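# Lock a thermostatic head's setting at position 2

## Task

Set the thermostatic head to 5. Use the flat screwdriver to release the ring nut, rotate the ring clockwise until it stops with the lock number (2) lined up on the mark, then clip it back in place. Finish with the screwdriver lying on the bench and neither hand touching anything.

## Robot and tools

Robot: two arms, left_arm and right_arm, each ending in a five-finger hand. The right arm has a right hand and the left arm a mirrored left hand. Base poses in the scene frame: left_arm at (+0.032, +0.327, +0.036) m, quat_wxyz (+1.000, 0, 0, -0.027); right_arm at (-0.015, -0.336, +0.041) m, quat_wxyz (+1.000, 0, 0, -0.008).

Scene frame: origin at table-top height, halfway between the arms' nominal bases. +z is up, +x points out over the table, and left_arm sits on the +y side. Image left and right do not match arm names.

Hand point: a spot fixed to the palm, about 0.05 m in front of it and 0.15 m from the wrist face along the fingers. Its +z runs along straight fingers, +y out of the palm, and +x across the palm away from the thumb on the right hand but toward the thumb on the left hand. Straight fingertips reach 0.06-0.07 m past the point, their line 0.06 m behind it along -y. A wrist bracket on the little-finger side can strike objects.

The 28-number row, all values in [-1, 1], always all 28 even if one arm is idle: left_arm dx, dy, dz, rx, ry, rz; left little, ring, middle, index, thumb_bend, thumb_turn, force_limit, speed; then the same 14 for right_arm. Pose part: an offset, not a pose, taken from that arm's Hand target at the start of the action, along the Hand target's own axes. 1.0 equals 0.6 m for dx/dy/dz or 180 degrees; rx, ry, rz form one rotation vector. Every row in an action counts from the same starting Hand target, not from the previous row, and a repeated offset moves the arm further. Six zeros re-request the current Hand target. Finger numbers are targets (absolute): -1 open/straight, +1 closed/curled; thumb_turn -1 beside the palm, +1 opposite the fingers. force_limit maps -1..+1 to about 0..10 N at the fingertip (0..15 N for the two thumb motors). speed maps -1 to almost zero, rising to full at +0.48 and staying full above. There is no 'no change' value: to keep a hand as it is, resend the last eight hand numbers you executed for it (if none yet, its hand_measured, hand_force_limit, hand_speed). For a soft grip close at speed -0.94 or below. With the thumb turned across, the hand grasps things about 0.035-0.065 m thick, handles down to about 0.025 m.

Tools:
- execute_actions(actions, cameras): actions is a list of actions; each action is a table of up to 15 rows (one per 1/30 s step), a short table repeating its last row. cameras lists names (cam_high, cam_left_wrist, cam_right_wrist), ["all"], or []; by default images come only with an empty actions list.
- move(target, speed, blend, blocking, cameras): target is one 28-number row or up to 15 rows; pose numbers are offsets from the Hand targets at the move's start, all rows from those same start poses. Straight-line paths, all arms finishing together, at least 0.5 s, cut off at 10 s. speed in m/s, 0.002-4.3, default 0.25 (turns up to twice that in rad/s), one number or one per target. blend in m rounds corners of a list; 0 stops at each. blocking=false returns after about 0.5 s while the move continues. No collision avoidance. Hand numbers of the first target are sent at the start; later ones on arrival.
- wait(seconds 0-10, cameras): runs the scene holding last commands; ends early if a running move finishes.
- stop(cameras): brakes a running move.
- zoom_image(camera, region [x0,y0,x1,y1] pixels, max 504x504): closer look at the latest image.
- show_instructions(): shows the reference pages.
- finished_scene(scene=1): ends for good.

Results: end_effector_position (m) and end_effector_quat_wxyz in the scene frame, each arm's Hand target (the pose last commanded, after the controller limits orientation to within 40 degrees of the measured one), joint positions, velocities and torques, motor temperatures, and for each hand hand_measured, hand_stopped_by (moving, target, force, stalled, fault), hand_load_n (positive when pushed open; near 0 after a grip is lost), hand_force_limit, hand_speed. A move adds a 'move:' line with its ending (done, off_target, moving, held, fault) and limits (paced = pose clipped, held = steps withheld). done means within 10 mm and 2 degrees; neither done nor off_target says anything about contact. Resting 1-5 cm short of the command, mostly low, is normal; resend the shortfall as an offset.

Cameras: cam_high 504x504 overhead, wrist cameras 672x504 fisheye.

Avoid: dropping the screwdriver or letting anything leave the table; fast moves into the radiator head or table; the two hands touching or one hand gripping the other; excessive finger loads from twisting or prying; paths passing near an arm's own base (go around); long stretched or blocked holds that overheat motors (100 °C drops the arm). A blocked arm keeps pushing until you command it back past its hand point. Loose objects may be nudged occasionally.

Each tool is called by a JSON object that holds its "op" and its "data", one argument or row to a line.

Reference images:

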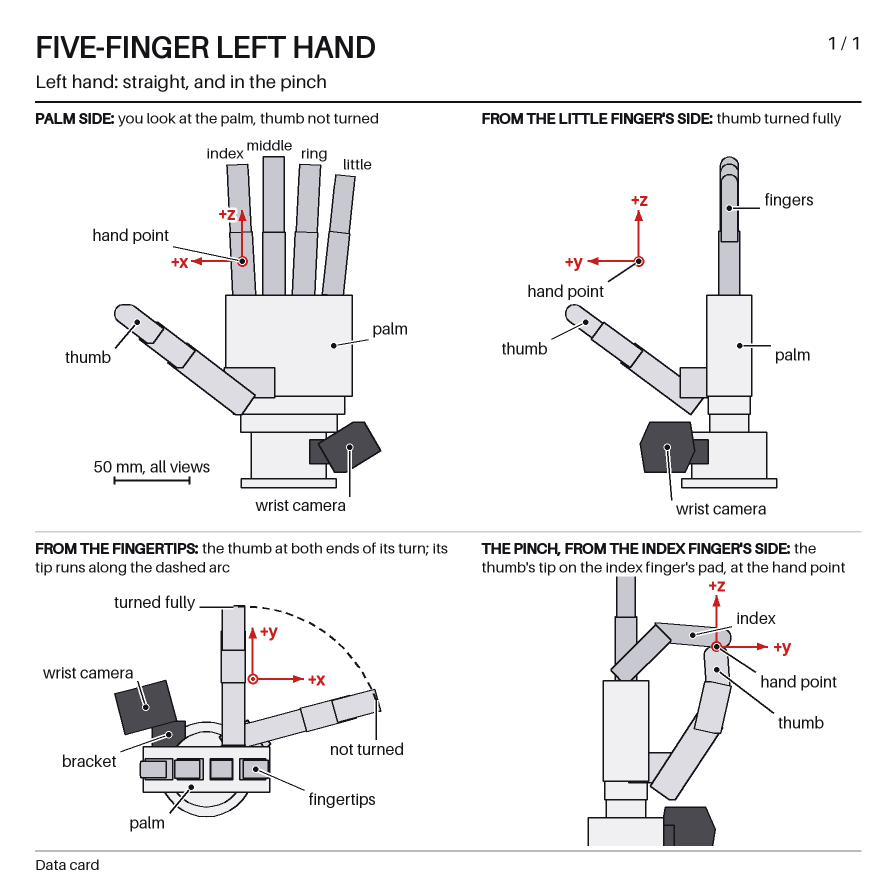

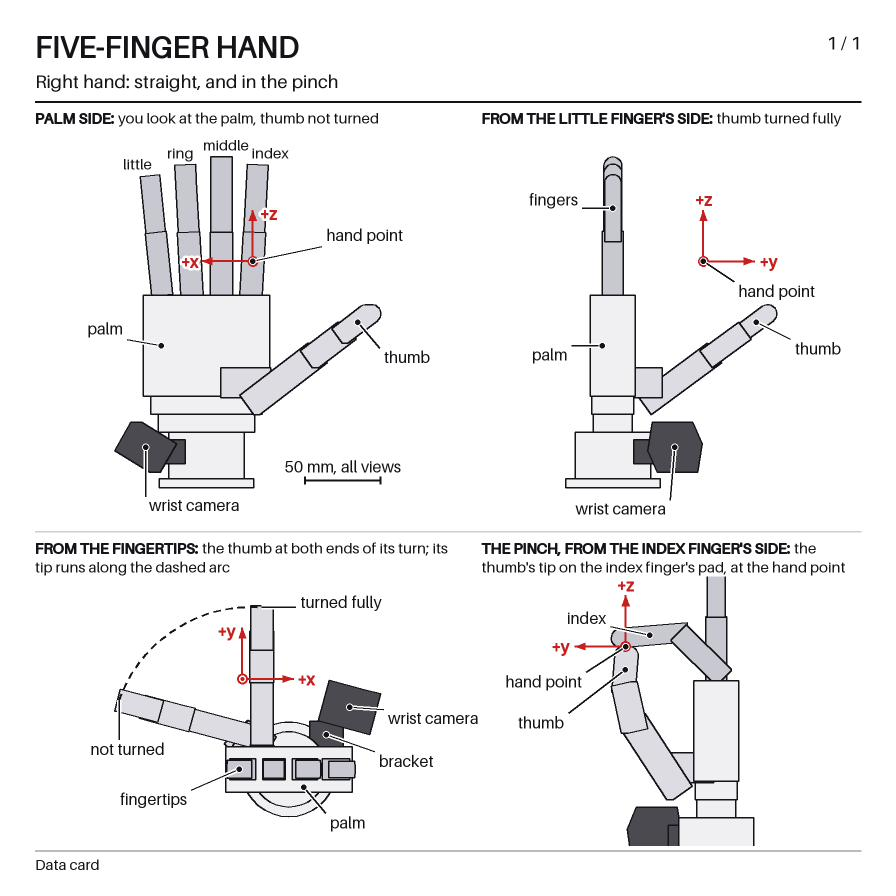

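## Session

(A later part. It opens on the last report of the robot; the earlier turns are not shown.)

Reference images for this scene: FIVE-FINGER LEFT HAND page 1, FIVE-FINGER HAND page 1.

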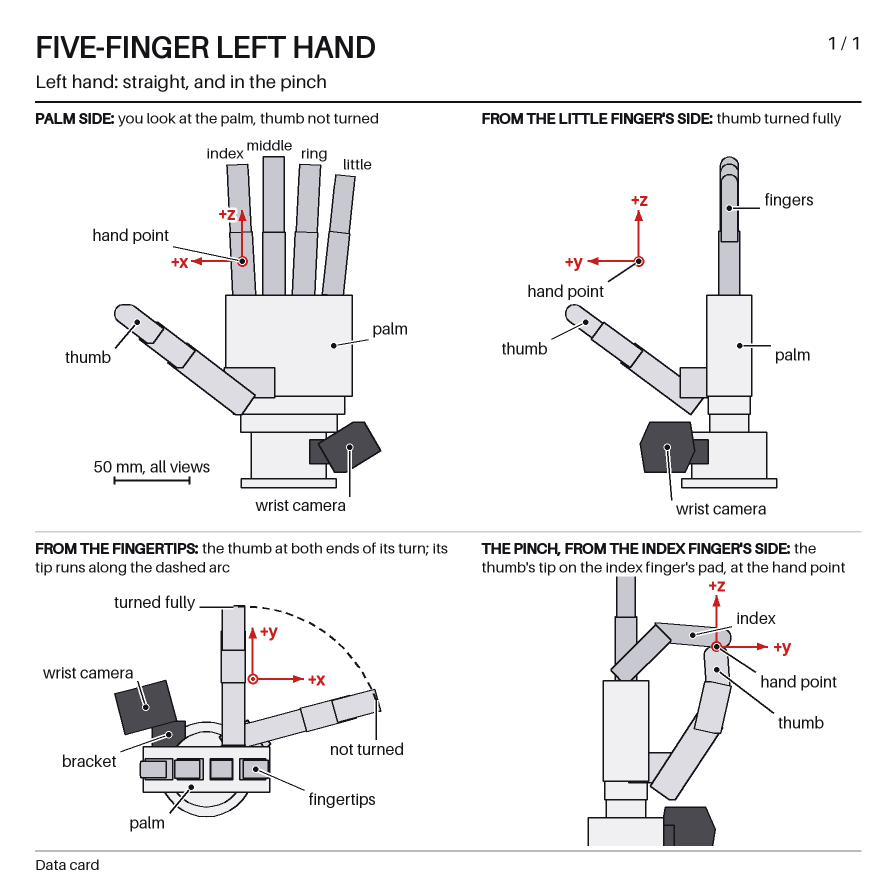

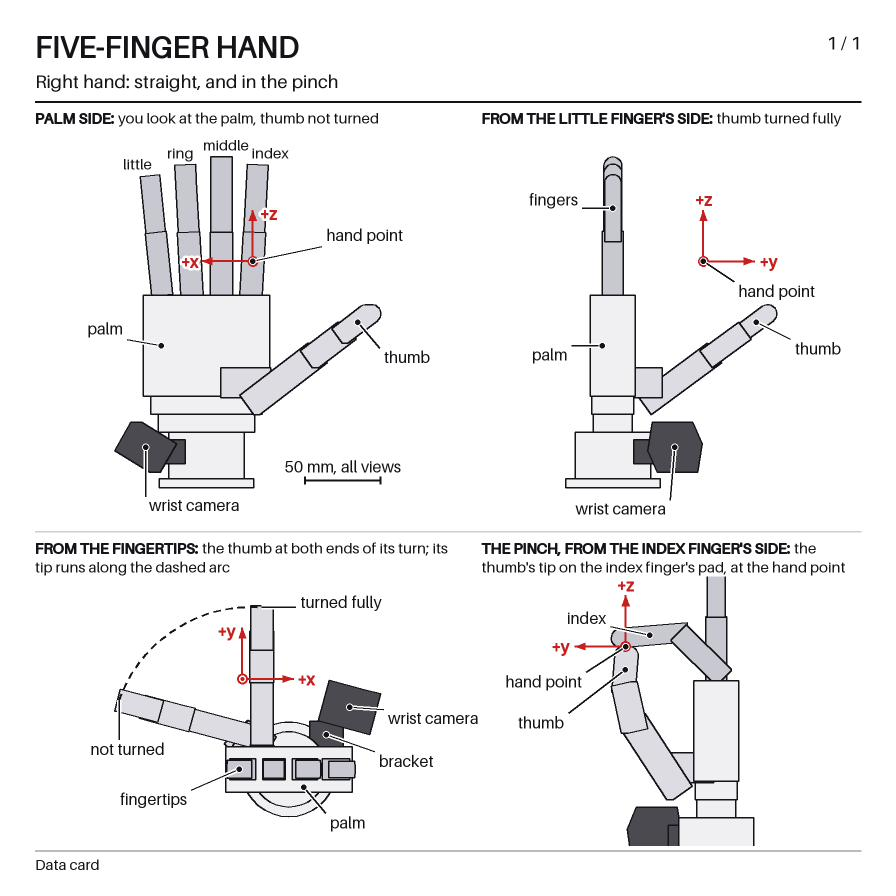

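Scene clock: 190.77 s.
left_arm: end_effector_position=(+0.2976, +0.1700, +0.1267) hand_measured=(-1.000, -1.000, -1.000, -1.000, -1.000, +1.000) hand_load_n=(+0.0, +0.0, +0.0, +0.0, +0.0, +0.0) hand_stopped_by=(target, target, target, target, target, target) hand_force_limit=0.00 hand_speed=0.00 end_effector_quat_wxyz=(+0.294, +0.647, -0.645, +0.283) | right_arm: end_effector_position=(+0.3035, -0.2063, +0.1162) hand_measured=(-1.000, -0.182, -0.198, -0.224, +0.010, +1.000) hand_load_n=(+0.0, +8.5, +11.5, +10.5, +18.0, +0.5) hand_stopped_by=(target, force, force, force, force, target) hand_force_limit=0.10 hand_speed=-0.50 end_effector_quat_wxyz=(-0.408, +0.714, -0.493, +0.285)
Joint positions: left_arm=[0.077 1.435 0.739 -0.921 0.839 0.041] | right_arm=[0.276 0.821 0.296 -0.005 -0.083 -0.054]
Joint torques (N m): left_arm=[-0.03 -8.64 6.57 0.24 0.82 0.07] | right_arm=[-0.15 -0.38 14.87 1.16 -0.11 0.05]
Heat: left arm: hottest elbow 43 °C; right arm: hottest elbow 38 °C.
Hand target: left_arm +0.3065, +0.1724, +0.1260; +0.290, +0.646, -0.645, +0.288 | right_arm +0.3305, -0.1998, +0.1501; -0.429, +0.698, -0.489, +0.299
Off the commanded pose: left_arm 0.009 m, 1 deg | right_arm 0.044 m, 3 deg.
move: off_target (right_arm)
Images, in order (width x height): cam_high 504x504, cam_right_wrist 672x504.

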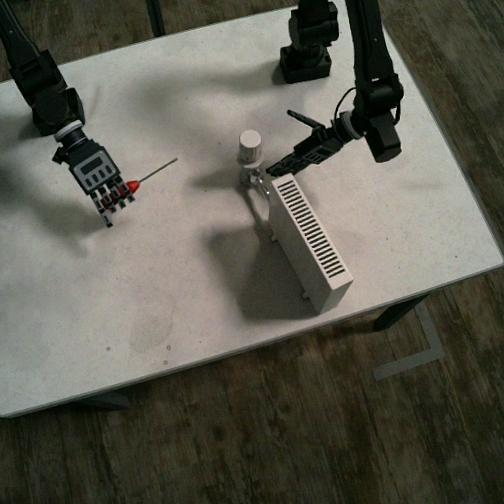

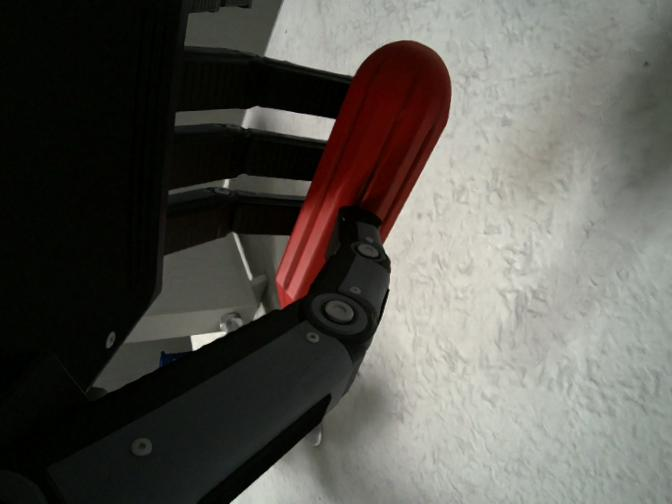

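{"op": "move", "data": {
  "target": [0,0,0,0,0,0,-1,-1,-1,-1,-1,1,0,0,0,0.0816,0.0416,0,0,0,-1,0.3,0.3,0.3,0.2,1,0.1,-0.5],
  "speed": 0.1,
  "cameras": ["cam_high","cam_right_wrist"]
}}

{"op": "zoom_image", "data": {
  "camera": "cam_high",
  "region": [40, 110, 190, 260]
}}

Scene clock: 192.43 s.
left_arm: end_effector_position=(+0.2976, +0.1700, +0.1267) hand_measured=(-1.000, -1.000, -1.000, -1.000, -1.000, +1.000) hand_load_n=(+0.0, +0.0, +0.0, +0.0, +0.0, +0.0) hand_stopped_by=(target, target, target, target, target, target) hand_force_limit=0.00 hand_speed=0.00 end_effector_quat_wxyz=(+0.294, +0.647, -0.645, +0.283) | right_arm: end_effector_position=(+0.3285, -0.1998, +0.0949) hand_measured=(-1.000, -0.182, -0.198, -0.224, +0.010, +1.000) hand_load_n=(+0.0, +8.5, +11.5, +10.0, +18.0, +0.5) hand_stopped_by=(target, force, force, force, force, target) hand_force_limit=0.10 hand_speed=-0.50 end_effector_quat_wxyz=(-0.424, +0.704, -0.486, +0.298)
Joint positions: left_arm=[0.077 1.435 0.739 -0.921 0.839 0.041] | right_arm=[0.275 1.008 0.274 0.252 -0.084 -0.053]
Joint torques (N m): left_arm=[0.03 -8.53 6.56 0.21 0.81 0.07] | right_arm=[0.32 -1.44 7.92 1.94 0.03 0.11]
Heat: left arm: hottest elbow 43 °C; right arm: hottest elbow 38 °C.
Hand target: left_arm +0.3065, +0.1724, +0.1260; +0.290, +0.646, -0.645, +0.288 | right_arm +0.3304, -0.1997, +0.0950; -0.429, +0.698, -0.489, +0.299
Off the commanded pose: left_arm 0.009 m, 1 deg | right_arm 0.002 m, 1 deg.
move: done
Images, in order (width x height): cam_high 504x504, cam_right_wrist 672x504.

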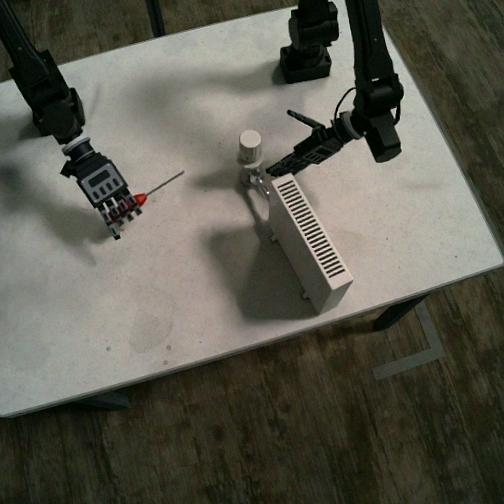

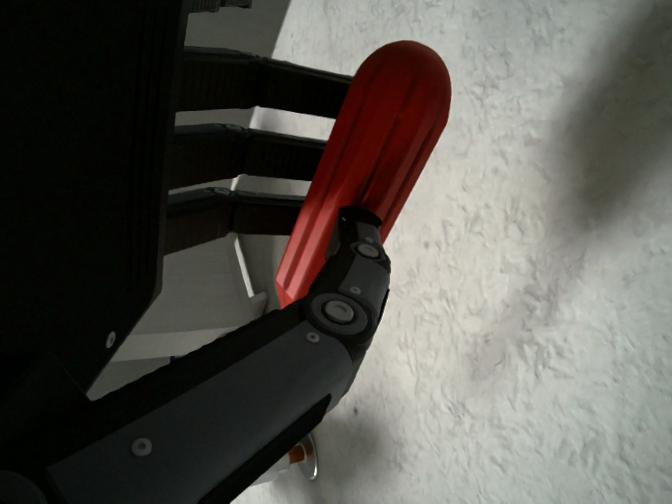

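Scaled by 3.360 from the camera's 504x504 image, which has a finer 720x720 frame.

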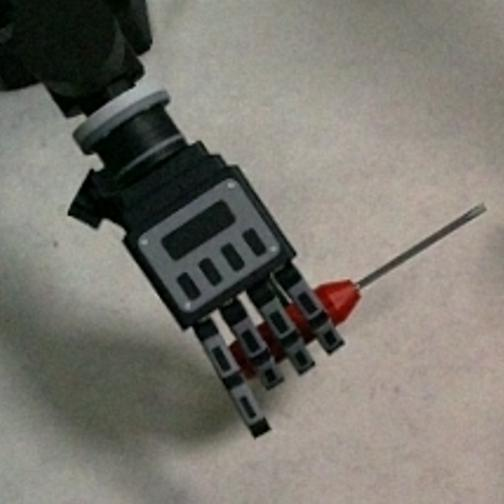

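{"op": "move", "data": {
  "target": [0,0,0,0,0,0,-1,-1,-1,-1,-1,1,0,0,0,0.0742,0.0378,0,0,0,-1,0.3,0.3,0.3,0.2,1,0.1,-0.5],
  "speed": 0.06,
  "cameras": ["cam_right_wrist"]
}}

Scene clock: 194.13 s.
left_arm: end_effector_position=(+0.2976, +0.1700, +0.1267) hand_measured=(-1.000, -1.000, -1.000, -1.000, -1.000, +1.000) hand_load_n=(+0.0, +0.0, +0.0, +0.0, +0.0, +0.0) hand_stopped_by=(target, target, target, target, target, target) hand_force_limit=0.00 hand_speed=0.00 end_effector_quat_wxyz=(+0.294, +0.647, -0.645, +0.283) | right_arm: end_effector_position=(+0.3300, -0.1993, +0.0456) hand_measured=(-1.000, -0.182, -0.198, -0.224, +0.010, +1.000) hand_load_n=(+0.0, +8.5, +11.5, +10.0, +18.0, +1.0) hand_stopped_by=(target, force, force, force, force, target) hand_force_limit=0.10 hand_speed=-0.50 end_effector_quat_wxyz=(-0.425, +0.703, -0.485, +0.299)
Joint positions: left_arm=[0.077 1.435 0.739 -0.921 0.839 0.041] | right_arm=[0.275 1.259 0.214 0.565 -0.084 -0.052]
Joint torques (N m): left_arm=[-0.03 -8.64 6.57 0.23 0.81 0.08] | right_arm=[0.38 -2.96 5.48 2.11 0.05 0.08]
Heat: left arm: hottest elbow 43 °C; right arm: hottest elbow 38 °C.
Hand target: left_arm +0.3065, +0.1724, +0.1260; +0.290, +0.646, -0.645, +0.288 | right_arm +0.3304, -0.1996, +0.0451; -0.429, +0.698, -0.489, +0.299
Off the commanded pose: left_arm 0.009 m, 1 deg | right_arm 0.001 m, 1 deg.
move: done
Images, in order (width x height): cam_right_wrist 672x504.

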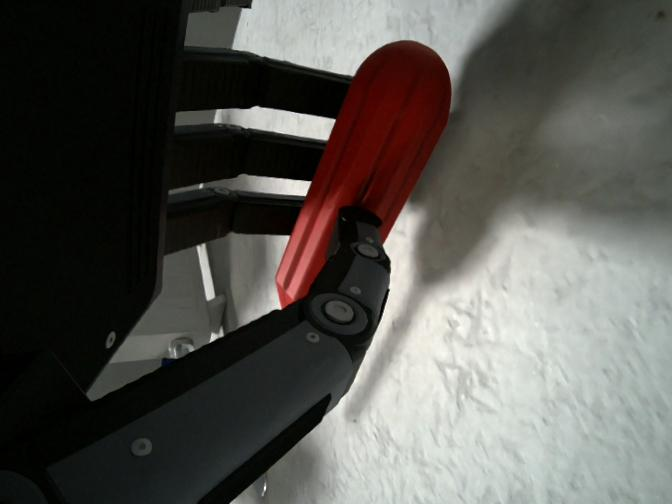

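{"op": "move", "data": {
  "target": [0,0,0,0,0,0,-1,-1,-1,-1,-1,1,0,0,0,0.0178,0.0091,0,0,0,-1,0.3,0.3,0.3,0.2,1,0.1,-0.5],
  "speed": 0.04,
  "cameras": ["cam_right_wrist"]
}}

{"op": "zoom_image", "data": {
  "camera": "cam_right_wrist",
  "region": [260, 20, 480, 420]
}}

Scene clock: 195.33 s.
left_arm: end_effector_position=(+0.2976, +0.1700, +0.1267) hand_measured=(-1.000, -1.000, -1.000, -1.000, -1.000, +1.000) hand_load_n=(+0.0, +0.0, +0.0, +0.0, +0.0, +0.0) hand_stopped_by=(target, target, target, target, target, target) hand_force_limit=0.00 hand_speed=0.00 end_effector_quat_wxyz=(+0.294, +0.647, -0.645, +0.283) | right_arm: end_effector_position=(+0.3305, -0.1992, +0.0336) hand_measured=(-1.000, -0.182, -0.198, -0.224, +0.010, +1.000) hand_load_n=(+0.0, +8.0, +11.5, +10.0, +18.0, +1.0) hand_stopped_by=(target, force, force, force, force, target) hand_force_limit=0.10 hand_speed=-0.50 end_effector_quat_wxyz=(-0.425, +0.703, -0.485, +0.299)
Joint positions: left_arm=[0.077 1.435 0.739 -0.921 0.839 0.041] | right_arm=[0.275 1.334 0.205 0.649 -0.084 -0.052]
Joint torques (N m): left_arm=[-0.09 -8.53 6.56 0.25 0.82 0.08] | right_arm=[0.79 -3.08 4.88 2.24 0.05 0.08]
Heat: left arm: hottest elbow 43 °C; right arm: hottest elbow 38 °C.
Hand target: left_arm +0.3065, +0.1724, +0.1260; +0.290, +0.646, -0.645, +0.288 | right_arm +0.3305, -0.1996, +0.0332; -0.429, +0.698, -0.489, +0.299
Off the commanded pose: left_arm 0.009 m, 1 deg | right_arm 0.001 m, 1 deg.
move: done
Images, in order (width x height): cam_right_wrist 672x504.

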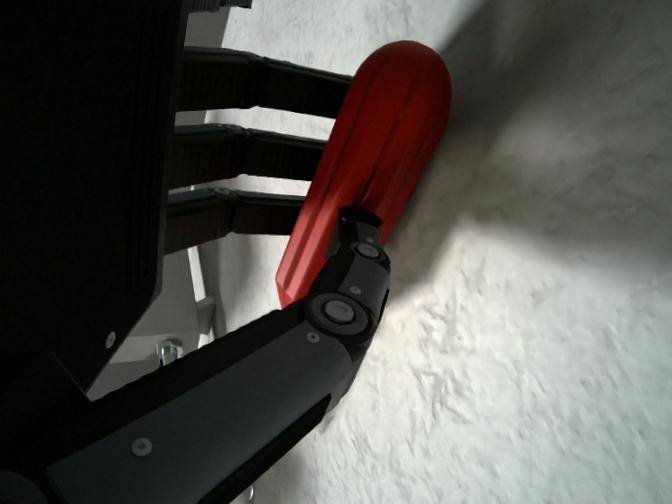

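Scaled by 1.260 from the camera's 672x504 image, which has a finer 960x720 frame.

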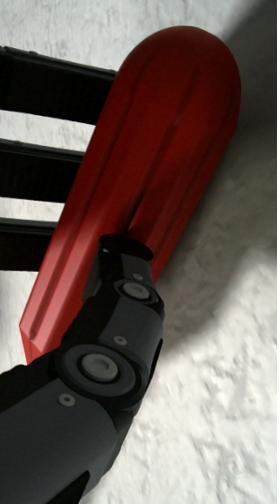

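{"op": "move", "data": {
  "target": [0,0,0,0,0,0,-1,-1,-1,-1,-1,1,0,0,0,0.0074,0.0038,0,0,0,-1,0.3,0.3,0.3,0.2,1,0.1,-0.5],
  "speed": 0.03
}}

{"op": "move", "data": {
  "target": [0,0,0,0,0,0,-1,-1,-1,-1,-1,1,0,0,0,0.0059,0.0030,0,0,0,-1,0.3,0.3,0.3,0.2,1,0.1,-0.5],
  "speed": 0.03,
  "cameras": ["cam_right_wrist"]
}}

Scene clock: 196.43 s.
left_arm: end_effector_position=(+0.2976, +0.1700, +0.1267) hand_measured=(-1.000, -1.000, -1.000, -1.000, -1.000, +1.000) hand_load_n=(-0.5, +0.0, +0.0, +0.0, +0.0, +0.0) hand_stopped_by=(target, target, target, target, target, target) hand_force_limit=0.00 hand_speed=0.00 end_effector_quat_wxyz=(+0.294, +0.647, -0.645, +0.283) | right_arm: end_effector_position=(+0.3304, -0.1993, +0.0284) hand_measured=(-1.000, -0.182, -0.198, -0.224, +0.010, +1.000) hand_load_n=(+0.0, +8.0, +11.5, +10.0, +18.0, +1.0) hand_stopped_by=(target, force, force, force, force, target) hand_force_limit=0.10 hand_speed=-0.50 end_effector_quat_wxyz=(-0.425, +0.703, -0.485, +0.299)
Joint positions: left_arm=[0.077 1.435 0.739 -0.921 0.839 0.041] | right_arm=[0.275 1.366 0.202 0.684 -0.084 -0.052]
Joint torques (N m): left_arm=[-0.03 -8.53 6.56 0.2 0.81 0.07] | right_arm=[0.5 -3.49 4.57 2.17 0.11 0.03]
Heat: left arm: hottest elbow 43 °C; right arm: hottest elbow 38 °C.
Hand target: left_arm +0.3065, +0.1724, +0.1260; +0.290, +0.646, -0.645, +0.288 | right_arm +0.3304, -0.1996, +0.0281; -0.429, +0.698, -0.489, +0.299
Off the commanded pose: left_arm 0.009 m, 1 deg | right_arm 0.000 m, 1 deg.
move: done

Scene clock: 197.33 s.
left_arm: end_effector_position=(+0.2976, +0.1700, +0.1267) hand_measured=(-1.000, -1.000, -1.000, -1.000, -1.000, +1.000) hand_load_n=(+0.0, +0.0, +0.0, +0.0, +0.0, +0.0) hand_stopped_by=(target, target, target, target, target, target) hand_force_limit=0.00 hand_speed=0.00 end_effector_quat_wxyz=(+0.294, +0.647, -0.645, +0.283) | right_arm: end_effector_position=(+0.3331, -0.1985, +0.0280) hand_measured=(-1.000, -0.182, -0.198, -0.224, +0.010, +1.000) hand_load_n=(+0.0, +8.5, +11.5, +10.0, +17.5, +1.0) hand_stopped_by=(target, force, force, force, force, target) hand_force_limit=0.10 hand_speed=-0.50 end_effector_quat_wxyz=(-0.429, +0.701, -0.483, +0.302)
Joint positions: left_arm=[0.077 1.435 0.739 -0.921 0.839 0.041] | right_arm=[0.275 1.387 0.202 0.718 -0.084 -0.052]
Joint torques (N m): left_arm=[-0.09 -8.53 6.54 0.24 0.82 0.07] | right_arm=[0.38 -2.61 4.15 1.95 0.03 0.11]
Heat: left arm: hottest elbow 43 °C; right arm: hottest elbow 38 °C.
Hand target: left_arm +0.3065, +0.1724, +0.1260; +0.290, +0.646, -0.645, +0.288 | right_arm +0.3305, -0.1996, +0.0242; -0.429, +0.698, -0.489, +0.299
Off the commanded pose: left_arm 0.009 m, 1 deg | right_arm 0.005 m, 1 deg.
move: done
Images, in order (width x height): cam_right_wrist 672x504.

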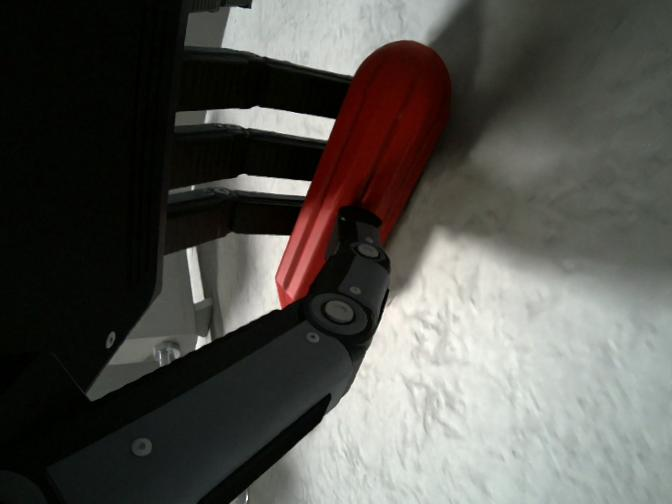

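{"op": "move", "data": {
  "target": [0,0,0,0,0,0,-1,-1,-1,-1,-1,1,0,0,0,0,0,0,0,0,-1,-0.3,-0.3,-0.3,-0.3,1,0.1,-0.5],
  "speed": 0.03,
  "cameras": ["cam_right_wrist"]
}}

Scene clock: 198.23 s.
left_arm: end_effector_position=(+0.2976, +0.1700, +0.1267) hand_measured=(-1.000, -1.000, -1.000, -1.000, -1.000, +1.000) hand_load_n=(+0.0, -0.5, +0.0, +0.0, +0.0, +0.0) hand_stopped_by=(target, target, target, target, target, target) hand_force_limit=0.00 hand_speed=0.00 end_effector_quat_wxyz=(+0.294, +0.647, -0.645, +0.283) | right_arm: end_effector_position=(+0.3330, -0.1984, +0.0275) hand_measured=(-1.000, -0.300, -0.300, -0.300, -0.300, +1.000) hand_load_n=(+0.0, +0.0, +0.0, +0.0, +0.0, +0.0) hand_stopped_by=(target, target, target, target, target, target) hand_force_limit=0.10 hand_speed=-0.50 end_effector_quat_wxyz=(-0.429, +0.700, -0.484, +0.302)
Joint positions: left_arm=[0.077 1.435 0.739 -0.921 0.839 0.041] | right_arm=[0.275 1.389 0.202 0.719 -0.084 -0.05]
Joint torques (N m): left_arm=[-0.15 -8.59 6.54 0.25 0.81 0.07] | right_arm=[0.03 -2.78 4.4 1.87 0.02 0.06]
Heat: left arm: hottest elbow 43 °C; right arm: hottest elbow 38 °C.
Hand target: left_arm +0.3065, +0.1724, +0.1260; +0.290, +0.646, -0.645, +0.288 | right_arm +0.3304, -0.1996, +0.0241; -0.429, +0.698, -0.489, +0.299
Off the commanded pose: left_arm 0.009 m, 1 deg | right_arm 0.004 m, 1 deg.
move: done
Images, in order (width x height): cam_right_wrist 672x504.

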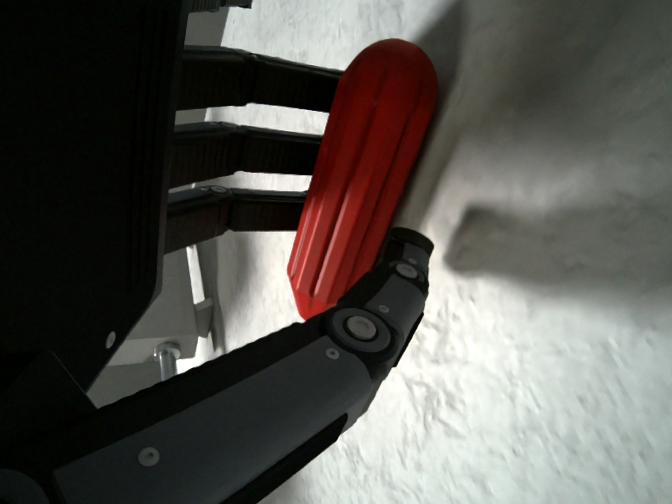

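{"op": "move", "data": {
  "target": [
    [0,0,0,0,0,0,-1,-1,-1,-1,-1,1,0,0,0,0,0,0,0,0,-1,-1,-1,-1,-1,1,0.1,-0.2],
    [0,0,0,0,0,0,-1,-1,-1,-1,-1,1,0,0,0,-0.2375,-0.121,0,0,0,-1,-1,-1,-1,-1,1,0.1,-0.2]
  ],
  "speed": 0.15,
  "cameras": ["cam_high","cam_right_wrist"]
}}

Scene clock: 201.57 s.
left_arm: end_effector_position=(+0.2976, +0.1700, +0.1267) hand_measured=(-1.000, -1.000, -1.000, -1.000, -1.000, +1.000) hand_load_n=(+0.0, +0.0, +0.0, +0.0, +0.5, +0.0) hand_stopped_by=(target, target, target, target, target, target) hand_force_limit=0.00 hand_speed=0.00 end_effector_quat_wxyz=(+0.294, +0.647, -0.645, +0.283) | right_arm: end_effector_position=(+0.3097, -0.2040, +0.1467) hand_measured=(-1.000, -1.000, -1.000, -1.000, -0.998, +1.000) hand_load_n=(+0.0, +0.0, +0.0, +0.0, +0.0, +0.0) hand_stopped_by=(target, target, target, target, target, target) hand_force_limit=0.10 hand_speed=-0.20 end_effector_quat_wxyz=(-0.407, +0.712, -0.498, +0.280)
Joint positions: left_arm=[0.077 1.435 0.739 -0.921 0.839 0.041] | right_arm=[0.275 0.783 0.375 -0.13 -0.085 -0.044]
Joint torques (N m): left_arm=[0.03 -8.59 6.57 0.2 0.81 0.08] | right_arm=[0.97 -2.32 15.12 0.83 0 0.01]
Heat: left arm: hottest elbow 43 °C; right arm: hottest elbow 38 °C.
Hand target: left_arm +0.3065, +0.1724, +0.1260; +0.290, +0.646, -0.645, +0.288 | right_arm +0.3304, -0.1998, +0.1842; -0.429, +0.698, -0.489, +0.299
Off the commanded pose: left_arm 0.009 m, 1 deg | right_arm 0.043 m, 4 deg.
move: off_target (right_arm)
Images, in order (width x height): cam_high 504x504, cam_right_wrist 672x504.

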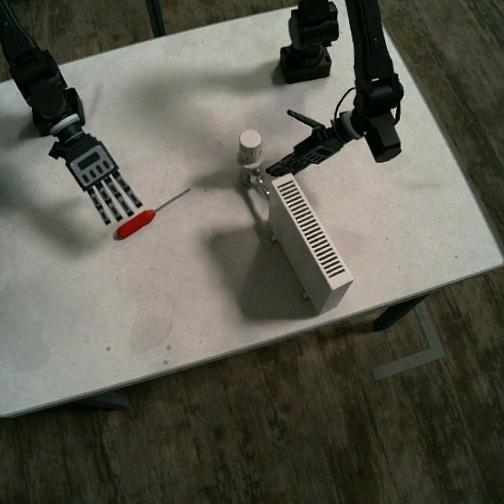

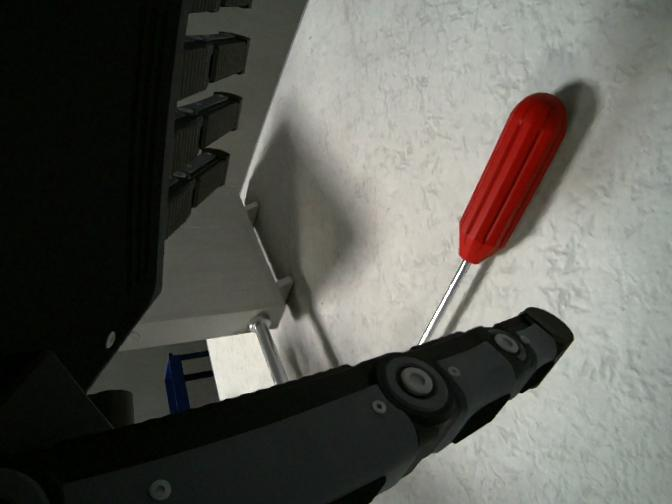

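{"op": "move", "data": {
  "target": [-0.052,0,-0.2175,0,0,0,-1,-1,-1,-1,-1,1,0,0,-0.3192,0.0139,-0.0484,0.2468,-0.0136,-0.5171,-1,-1,-1,-1,-1,1,0.1,-0.2],
  "speed": 0.3,
  "cameras": ["all"]
}}

Scene clock: 206.20 s.
left_arm: end_effector_position=(+0.2947, +0.2830, +0.1857) hand_measured=(-1.000, -1.000, -1.000, -1.000, -1.000, +1.000) hand_load_n=(+0.0, +0.0, +0.0, +0.0, +0.0, +0.0) hand_stopped_by=(target, target, target, target, target, target) hand_force_limit=0.00 hand_speed=0.00 end_effector_quat_wxyz=(+0.295, +0.646, -0.643, +0.285) | right_arm: end_effector_position=(+0.2401, -0.0301, +0.1934) hand_measured=(-1.000, -1.000, -1.000, -1.000, -0.998, +1.000) hand_load_n=(+0.0, +0.0, +0.0, +0.0, +0.0, +0.0) hand_stopped_by=(target, target, target, target, target, target) hand_force_limit=0.10 hand_speed=-0.20 end_effector_quat_wxyz=(-0.300, +0.643, +0.292, +0.642)
Joint positions: left_arm=[0.413 1.452 0.925 -1.435 0.772 0.515] | right_arm=[1.186 1.168 0.16 1.011 0.306 -1.561]
Joint torques (N m): left_arm=[-0.03 -8.88 8.5 -1.26 0.48 0.08] | right_arm=[1.26 -2.14 5.82 2.14 -0.11 -0.11]
Heat: left arm: hottest elbow 44 °C; right arm: hottest elbow 39 °C.
Hand target: left_arm +0.3068, +0.2904, +0.1897; +0.290, +0.646, -0.645, +0.288 | right_arm +0.2370, -0.0301, +0.1902; -0.300, +0.640, +0.299, +0.641
Off the commanded pose: left_arm 0.015 m, 1 deg | right_arm 0.005 m, 1 deg.
move: off_target (left_arm)

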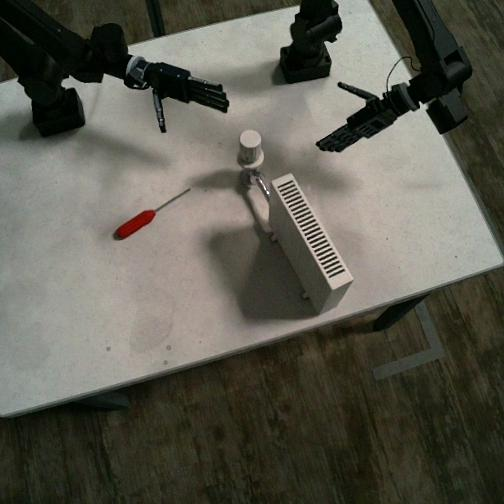

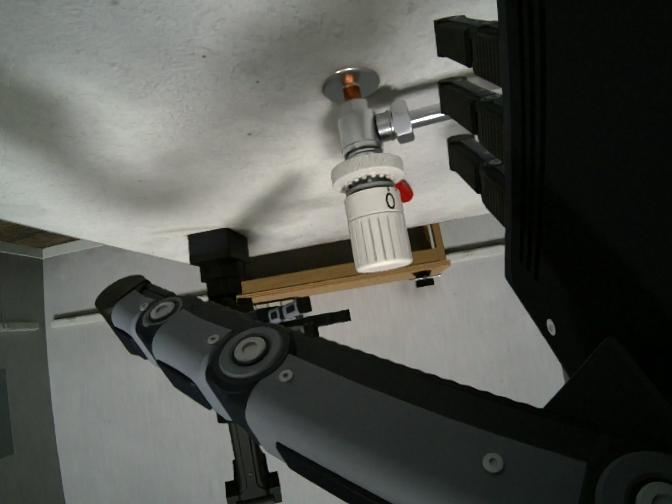

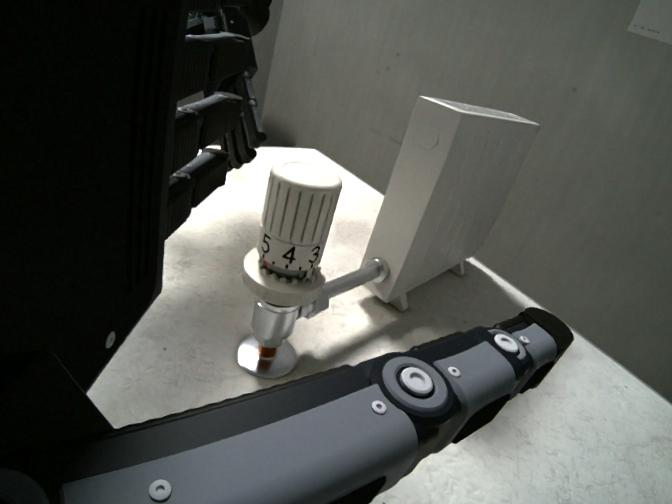

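{"op": "zoom_image", "data": {
  "camera": "cam_right_wrist",
  "region": [220, 200, 350, 330]
}}

{"op": "zoom_image", "data": {
  "camera": "cam_left_wrist",
  "region": [310, 120, 430, 220]
}}

Scaled by 3.877 from the camera's 672x504 image, which has a finer 960x720 frame.

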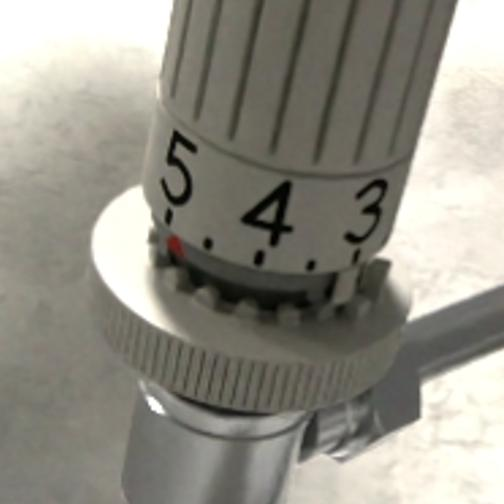

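Scaled by 4.200 from the camera's 672x504 image, which has a finer 960x720 frame.

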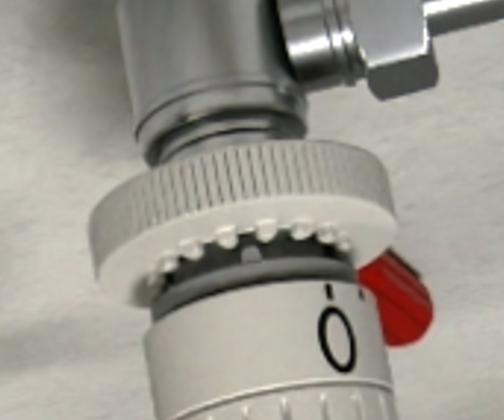

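{"op": "move", "data": {
  "target": [0,0,0,0,0,0,-1,-1,-1,-1,-1,1,0,0,-0.0417,0.1667,0.1075,0.3056,0,0,-1,-1,-1,-1,-1,1,0.1,-0.2],
  "speed": 0.25,
  "cameras": ["all"]
}}

Scene clock: 209.53 s.
left_arm: end_effector_position=(+0.2947, +0.2830, +0.1857) hand_measured=(-1.000, -1.000, -1.000, -1.000, -1.000, +1.000) hand_load_n=(+0.0, +0.0, -0.5, +0.0, +0.0, +0.0) hand_stopped_by=(target, target, target, target, target, target) hand_force_limit=0.00 hand_speed=0.00 end_effector_quat_wxyz=(+0.295, +0.646, -0.643, +0.285) | right_arm: end_effector_position=(+0.3414, -0.0468, +0.1606) hand_measured=(-1.000, -1.000, -1.000, -1.000, -0.998, +1.000) hand_load_n=(+0.0, +0.0, +0.0, +0.0, +0.0, +0.5) hand_stopped_by=(target, target, target, target, target, target) hand_force_limit=0.10 hand_speed=-0.20 end_effector_quat_wxyz=(+0.562, -0.438, -0.555, -0.430)
Joint positions: left_arm=[0.413 1.452 0.925 -1.435 0.772 0.515] | right_arm=[0.26 1.661 0.522 1.091 -1.576 -1.603]
Joint torques (N m): left_arm=[-0.03 -9.05 8.51 -1.26 0.48 0.08] | right_arm=[0.91 -6.48 7.58 0.51 -0.12 -0.03]
Heat: left arm: hottest elbow 44 °C; right arm: hottest elbow 38 °C.
Hand target: left_arm +0.3068, +0.2904, +0.1897; +0.290, +0.646, -0.645, +0.288 | right_arm +0.3550, -0.0449, +0.1650; +0.561, -0.430, -0.561, -0.430
Off the commanded pose: left_arm 0.015 m, 1 deg | right_arm 0.015 m, 1 deg.
joint sent to its limit (right arm) — joint 5 (wrist yaw), lower limit. The joint targets still meet the commanded pose.
move: off_target (left_arm, right_arm)

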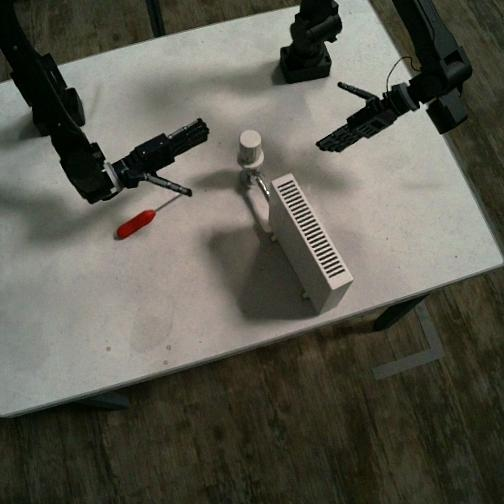

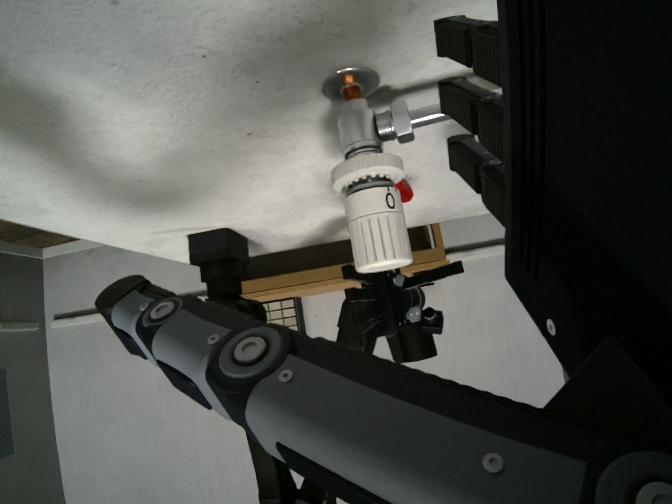

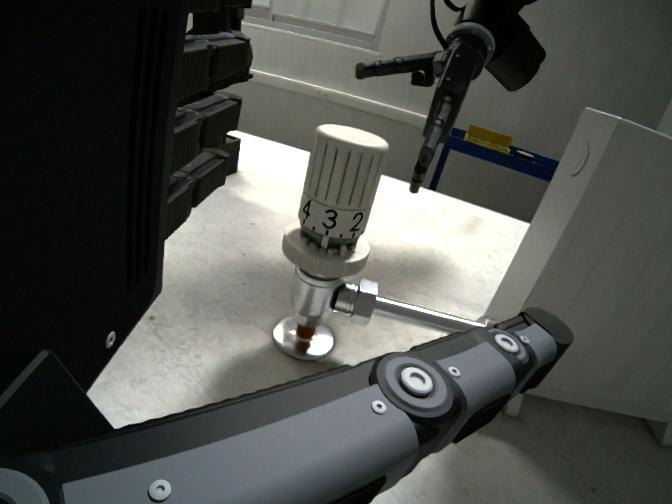

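{"op": "move", "data": {
  "target": [0,0,0,0,0,0,-1,-1,-1,-1,-1,1,0,0,-0.0333,0.0433,0.1,0,0,0,-1,-1,-1,-1,-1,1,0.1,-0.2],
  "speed": 0.15,
  "cameras": ["all"]
}}

Scene clock: 211.50 s.
left_arm: end_effector_position=(+0.2947, +0.2830, +0.1857) hand_measured=(-1.000, -1.000, -1.000, -1.000, -1.000, +1.000) hand_load_n=(+0.0, +0.0, +0.0, +0.0, +0.0, +0.0) hand_stopped_by=(target, target, target, target, target, target) hand_force_limit=0.00 hand_speed=0.00 end_effector_quat_wxyz=(+0.295, +0.646, -0.643, +0.285) | right_arm: end_effector_position=(+0.3529, +0.0128, +0.1397) hand_measured=(-1.000, -1.000, -1.000, -1.000, -0.998, +1.000) hand_load_n=(+0.5, +0.0, +0.0, +0.0, +0.0, +0.5) hand_stopped_by=(target, target, target, target, target, target) hand_force_limit=0.10 hand_speed=-0.20 end_effector_quat_wxyz=(+0.565, -0.438, -0.557, -0.423)
Joint positions: left_arm=[0.413 1.452 0.925 -1.435 0.772 0.515] | right_arm=[0.4 1.78 0.609 1.13 -1.448 -1.589]
Joint torques (N m): left_arm=[-0.09 -9.11 8.49 -1.28 0.49 0.08] | right_arm=[1.2 -8.35 7.51 1.31 0.16 0]
Heat: left arm: hottest elbow 44 °C; right arm: hottest elbow 38 °C.
Hand target: left_arm +0.3068, +0.2904, +0.1897; +0.290, +0.646, -0.645, +0.288 | right_arm +0.3646, +0.0199, +0.1452; +0.561, -0.430, -0.561, -0.431
Off the commanded pose: left_arm 0.015 m, 1 deg | right_arm 0.015 m, 1 deg.
move: off_target (left_arm, right_arm)

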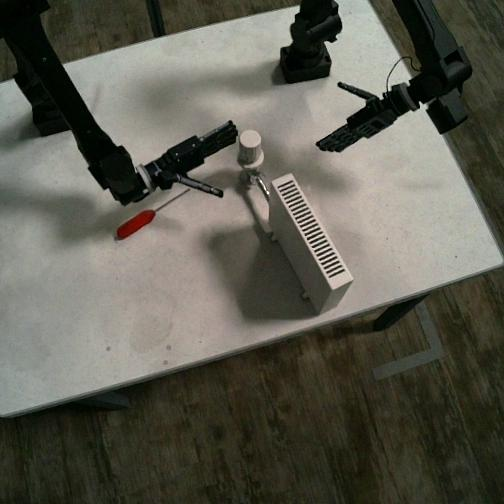

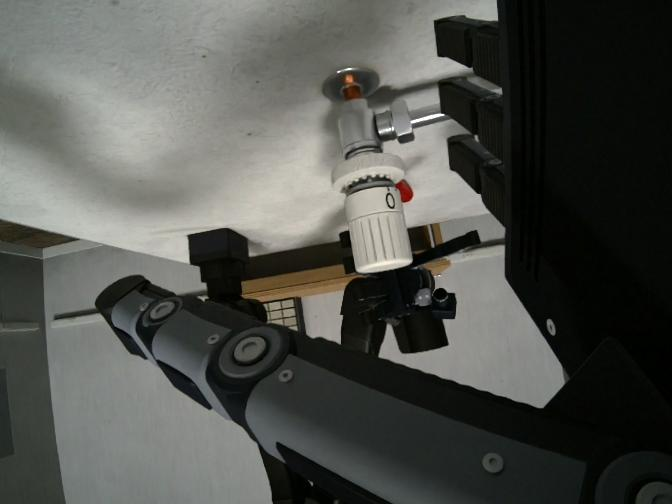

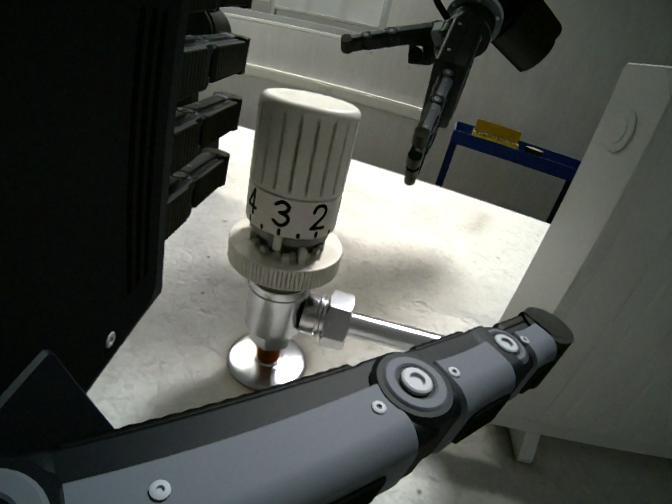

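{"op": "move", "data": {
  "target": [0,0,0,0,0,0,-1,-1,-1,-1,-1,1,0,0,0,0,0.1033,0,0,0,-1,-1,-1,-1,-1,1,0.1,-0.2],
  "speed": 0.12,
  "cameras": ["all"]
}}

Scene clock: 212.73 s.
left_arm: end_effector_position=(+0.2947, +0.2830, +0.1857) hand_measured=(-1.000, -1.000, -1.000, -1.000, -1.000, +1.000) hand_load_n=(+0.0, +0.0, +0.0, -0.5, +0.0, +0.0) hand_stopped_by=(target, target, target, target, target, target) hand_force_limit=0.00 hand_speed=0.00 end_effector_quat_wxyz=(+0.295, +0.646, -0.643, +0.285) | right_arm: end_effector_position=(+0.3372, +0.0709, +0.1391) hand_measured=(-1.000, -1.000, -1.000, -1.000, -0.998, +1.000) hand_load_n=(+0.0, +0.0, +0.0, +0.0, +0.0, +0.5) hand_stopped_by=(target, target, target, target, target, target) hand_force_limit=0.10 hand_speed=-0.20 end_effector_quat_wxyz=(+0.564, -0.438, -0.559, -0.422)
Joint positions: left_arm=[0.413 1.452 0.925 -1.435 0.772 0.515] | right_arm=[0.55 1.801 0.642 1.13 -1.299 -1.577]
Joint torques (N m): left_arm=[-0.21 -9.11 8.5 -1.25 0.48 0.07] | right_arm=[1.03 -8.18 7.92 1.33 0.14 -0.02]
Heat: left arm: hottest elbow 44 °C; right arm: hottest elbow 38 °C.
Hand target: left_arm +0.3068, +0.2904, +0.1897; +0.290, +0.646, -0.645, +0.288 | right_arm +0.3484, +0.0797, +0.1453; +0.561, -0.430, -0.561, -0.431
Off the commanded pose: left_arm 0.015 m, 1 deg | right_arm 0.016 m, 1 deg.
move: off_target (left_arm, right_arm)

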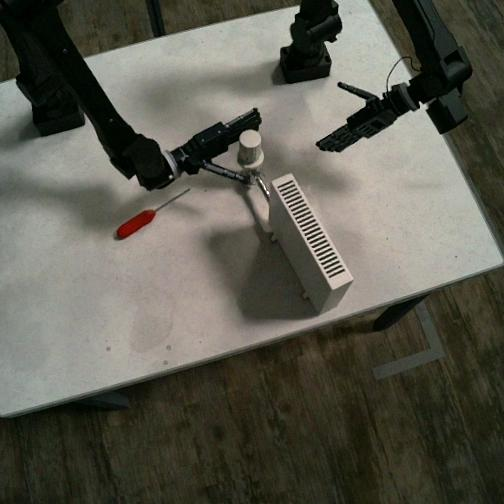

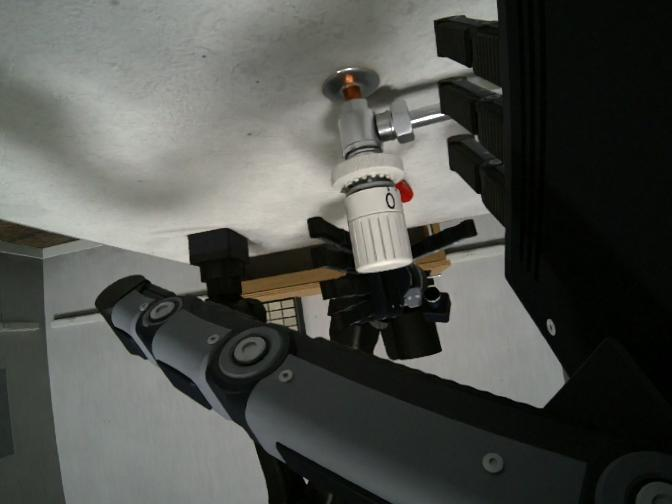

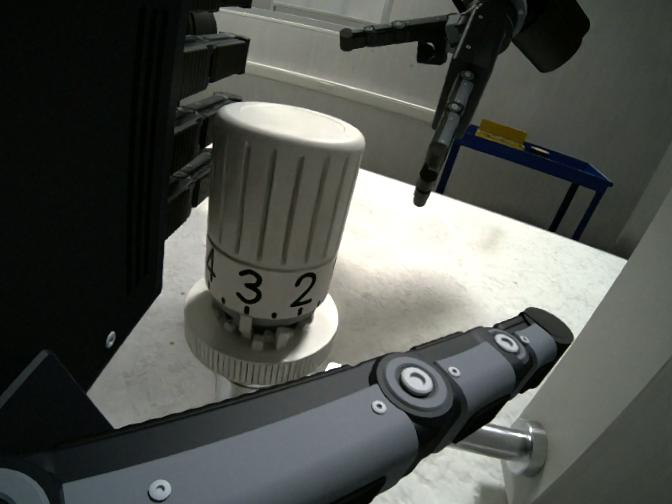

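{"op": "zoom_image", "data": {
  "camera": "cam_right_wrist",
  "region": [170, 220, 360, 400]
}}

Scaled by 2.653 from the camera's 672x504 image, which has a finer 960x720 frame.

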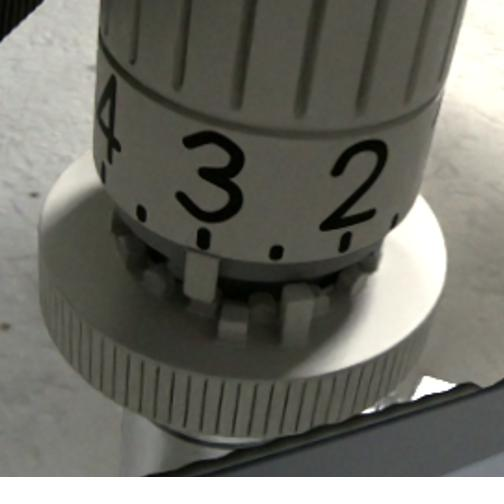

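{"op": "move", "data": {
  "target": [0,0,0,0,0,0,-1,-1,-1,-1,-1,1,0,0,0,0,0,0,0,0,-1,-1,0.7,0.7,0.8,1,0,-0.5],
  "speed": 0.12,
  "cameras": ["all"]
}}

Scene clock: 223.67 s.
left_arm: end_effector_position=(+0.2947, +0.2830, +0.1857) hand_measured=(-1.000, -1.000, -1.000, -1.000, -1.000, +1.000) hand_load_n=(+0.0, +0.0, +0.0, +0.0, +0.0, +0.0) hand_stopped_by=(target, target, target, target, target, target) hand_force_limit=0.00 hand_speed=0.00 end_effector_quat_wxyz=(+0.295, +0.646, -0.643, +0.285) | right_arm: end_effector_position=(+0.3206, +0.0819, +0.1392) hand_measured=(-1.000, -1.000, -0.316, -0.270, -0.298, +1.000) hand_load_n=(+0.0, -0.5, +0.0, +11.0, +11.0, +0.5) hand_stopped_by=(target, target, force, force, force, target) hand_force_limit=0.00 hand_speed=-0.50 end_effector_quat_wxyz=(+0.575, -0.426, -0.567, -0.407)
Joint positions: left_arm=[0.413 1.452 0.925 -1.435 0.772 0.515] | right_arm=[0.581 1.801 0.642 1.132 -1.316 -1.568]
Joint torques (N m): left_arm=[-0.03 -9.11 8.5 -1.22 0.49 0.07] | right_arm=[-1.03 -8.23 7.46 1.33 0.89 -0.11]
Heat: left arm: hottest elbow 45 °C; right arm: hottest shoulder 37 °C.
Hand target: left_arm +0.3068, +0.2904, +0.1897; +0.290, +0.646, -0.645, +0.288 | right_arm +0.3484, +0.0798, +0.1453; +0.561, -0.430, -0.561, -0.431
Off the commanded pose: left_arm 0.015 m, 1 deg | right_arm 0.029 m, 3 deg.
move: off_target (left_arm, right_arm)

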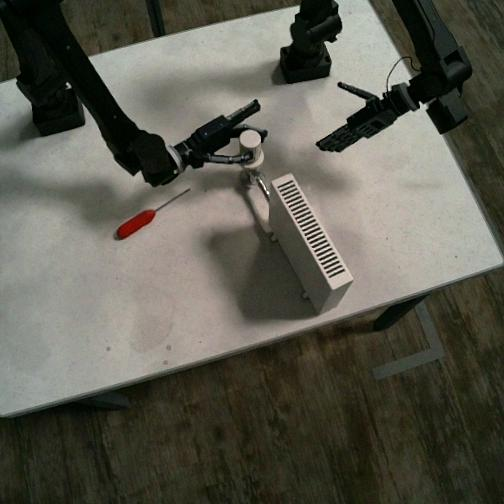

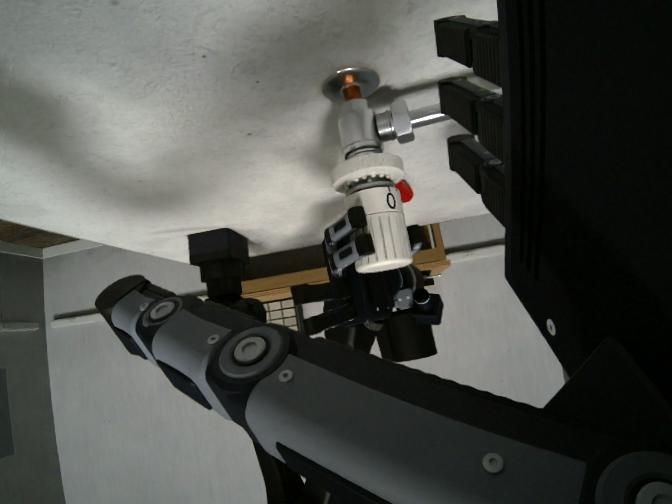

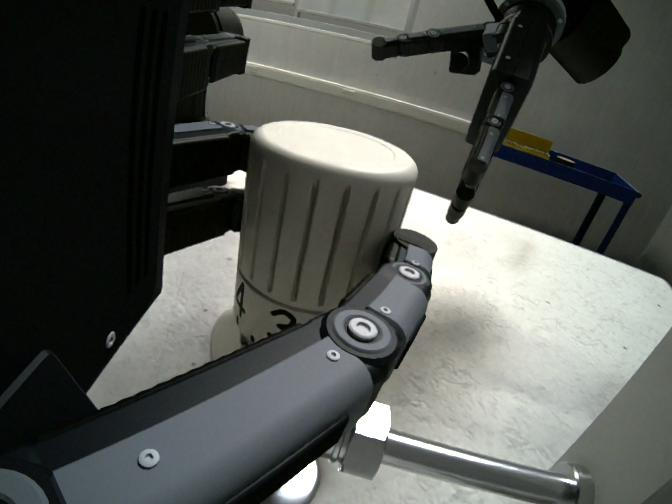

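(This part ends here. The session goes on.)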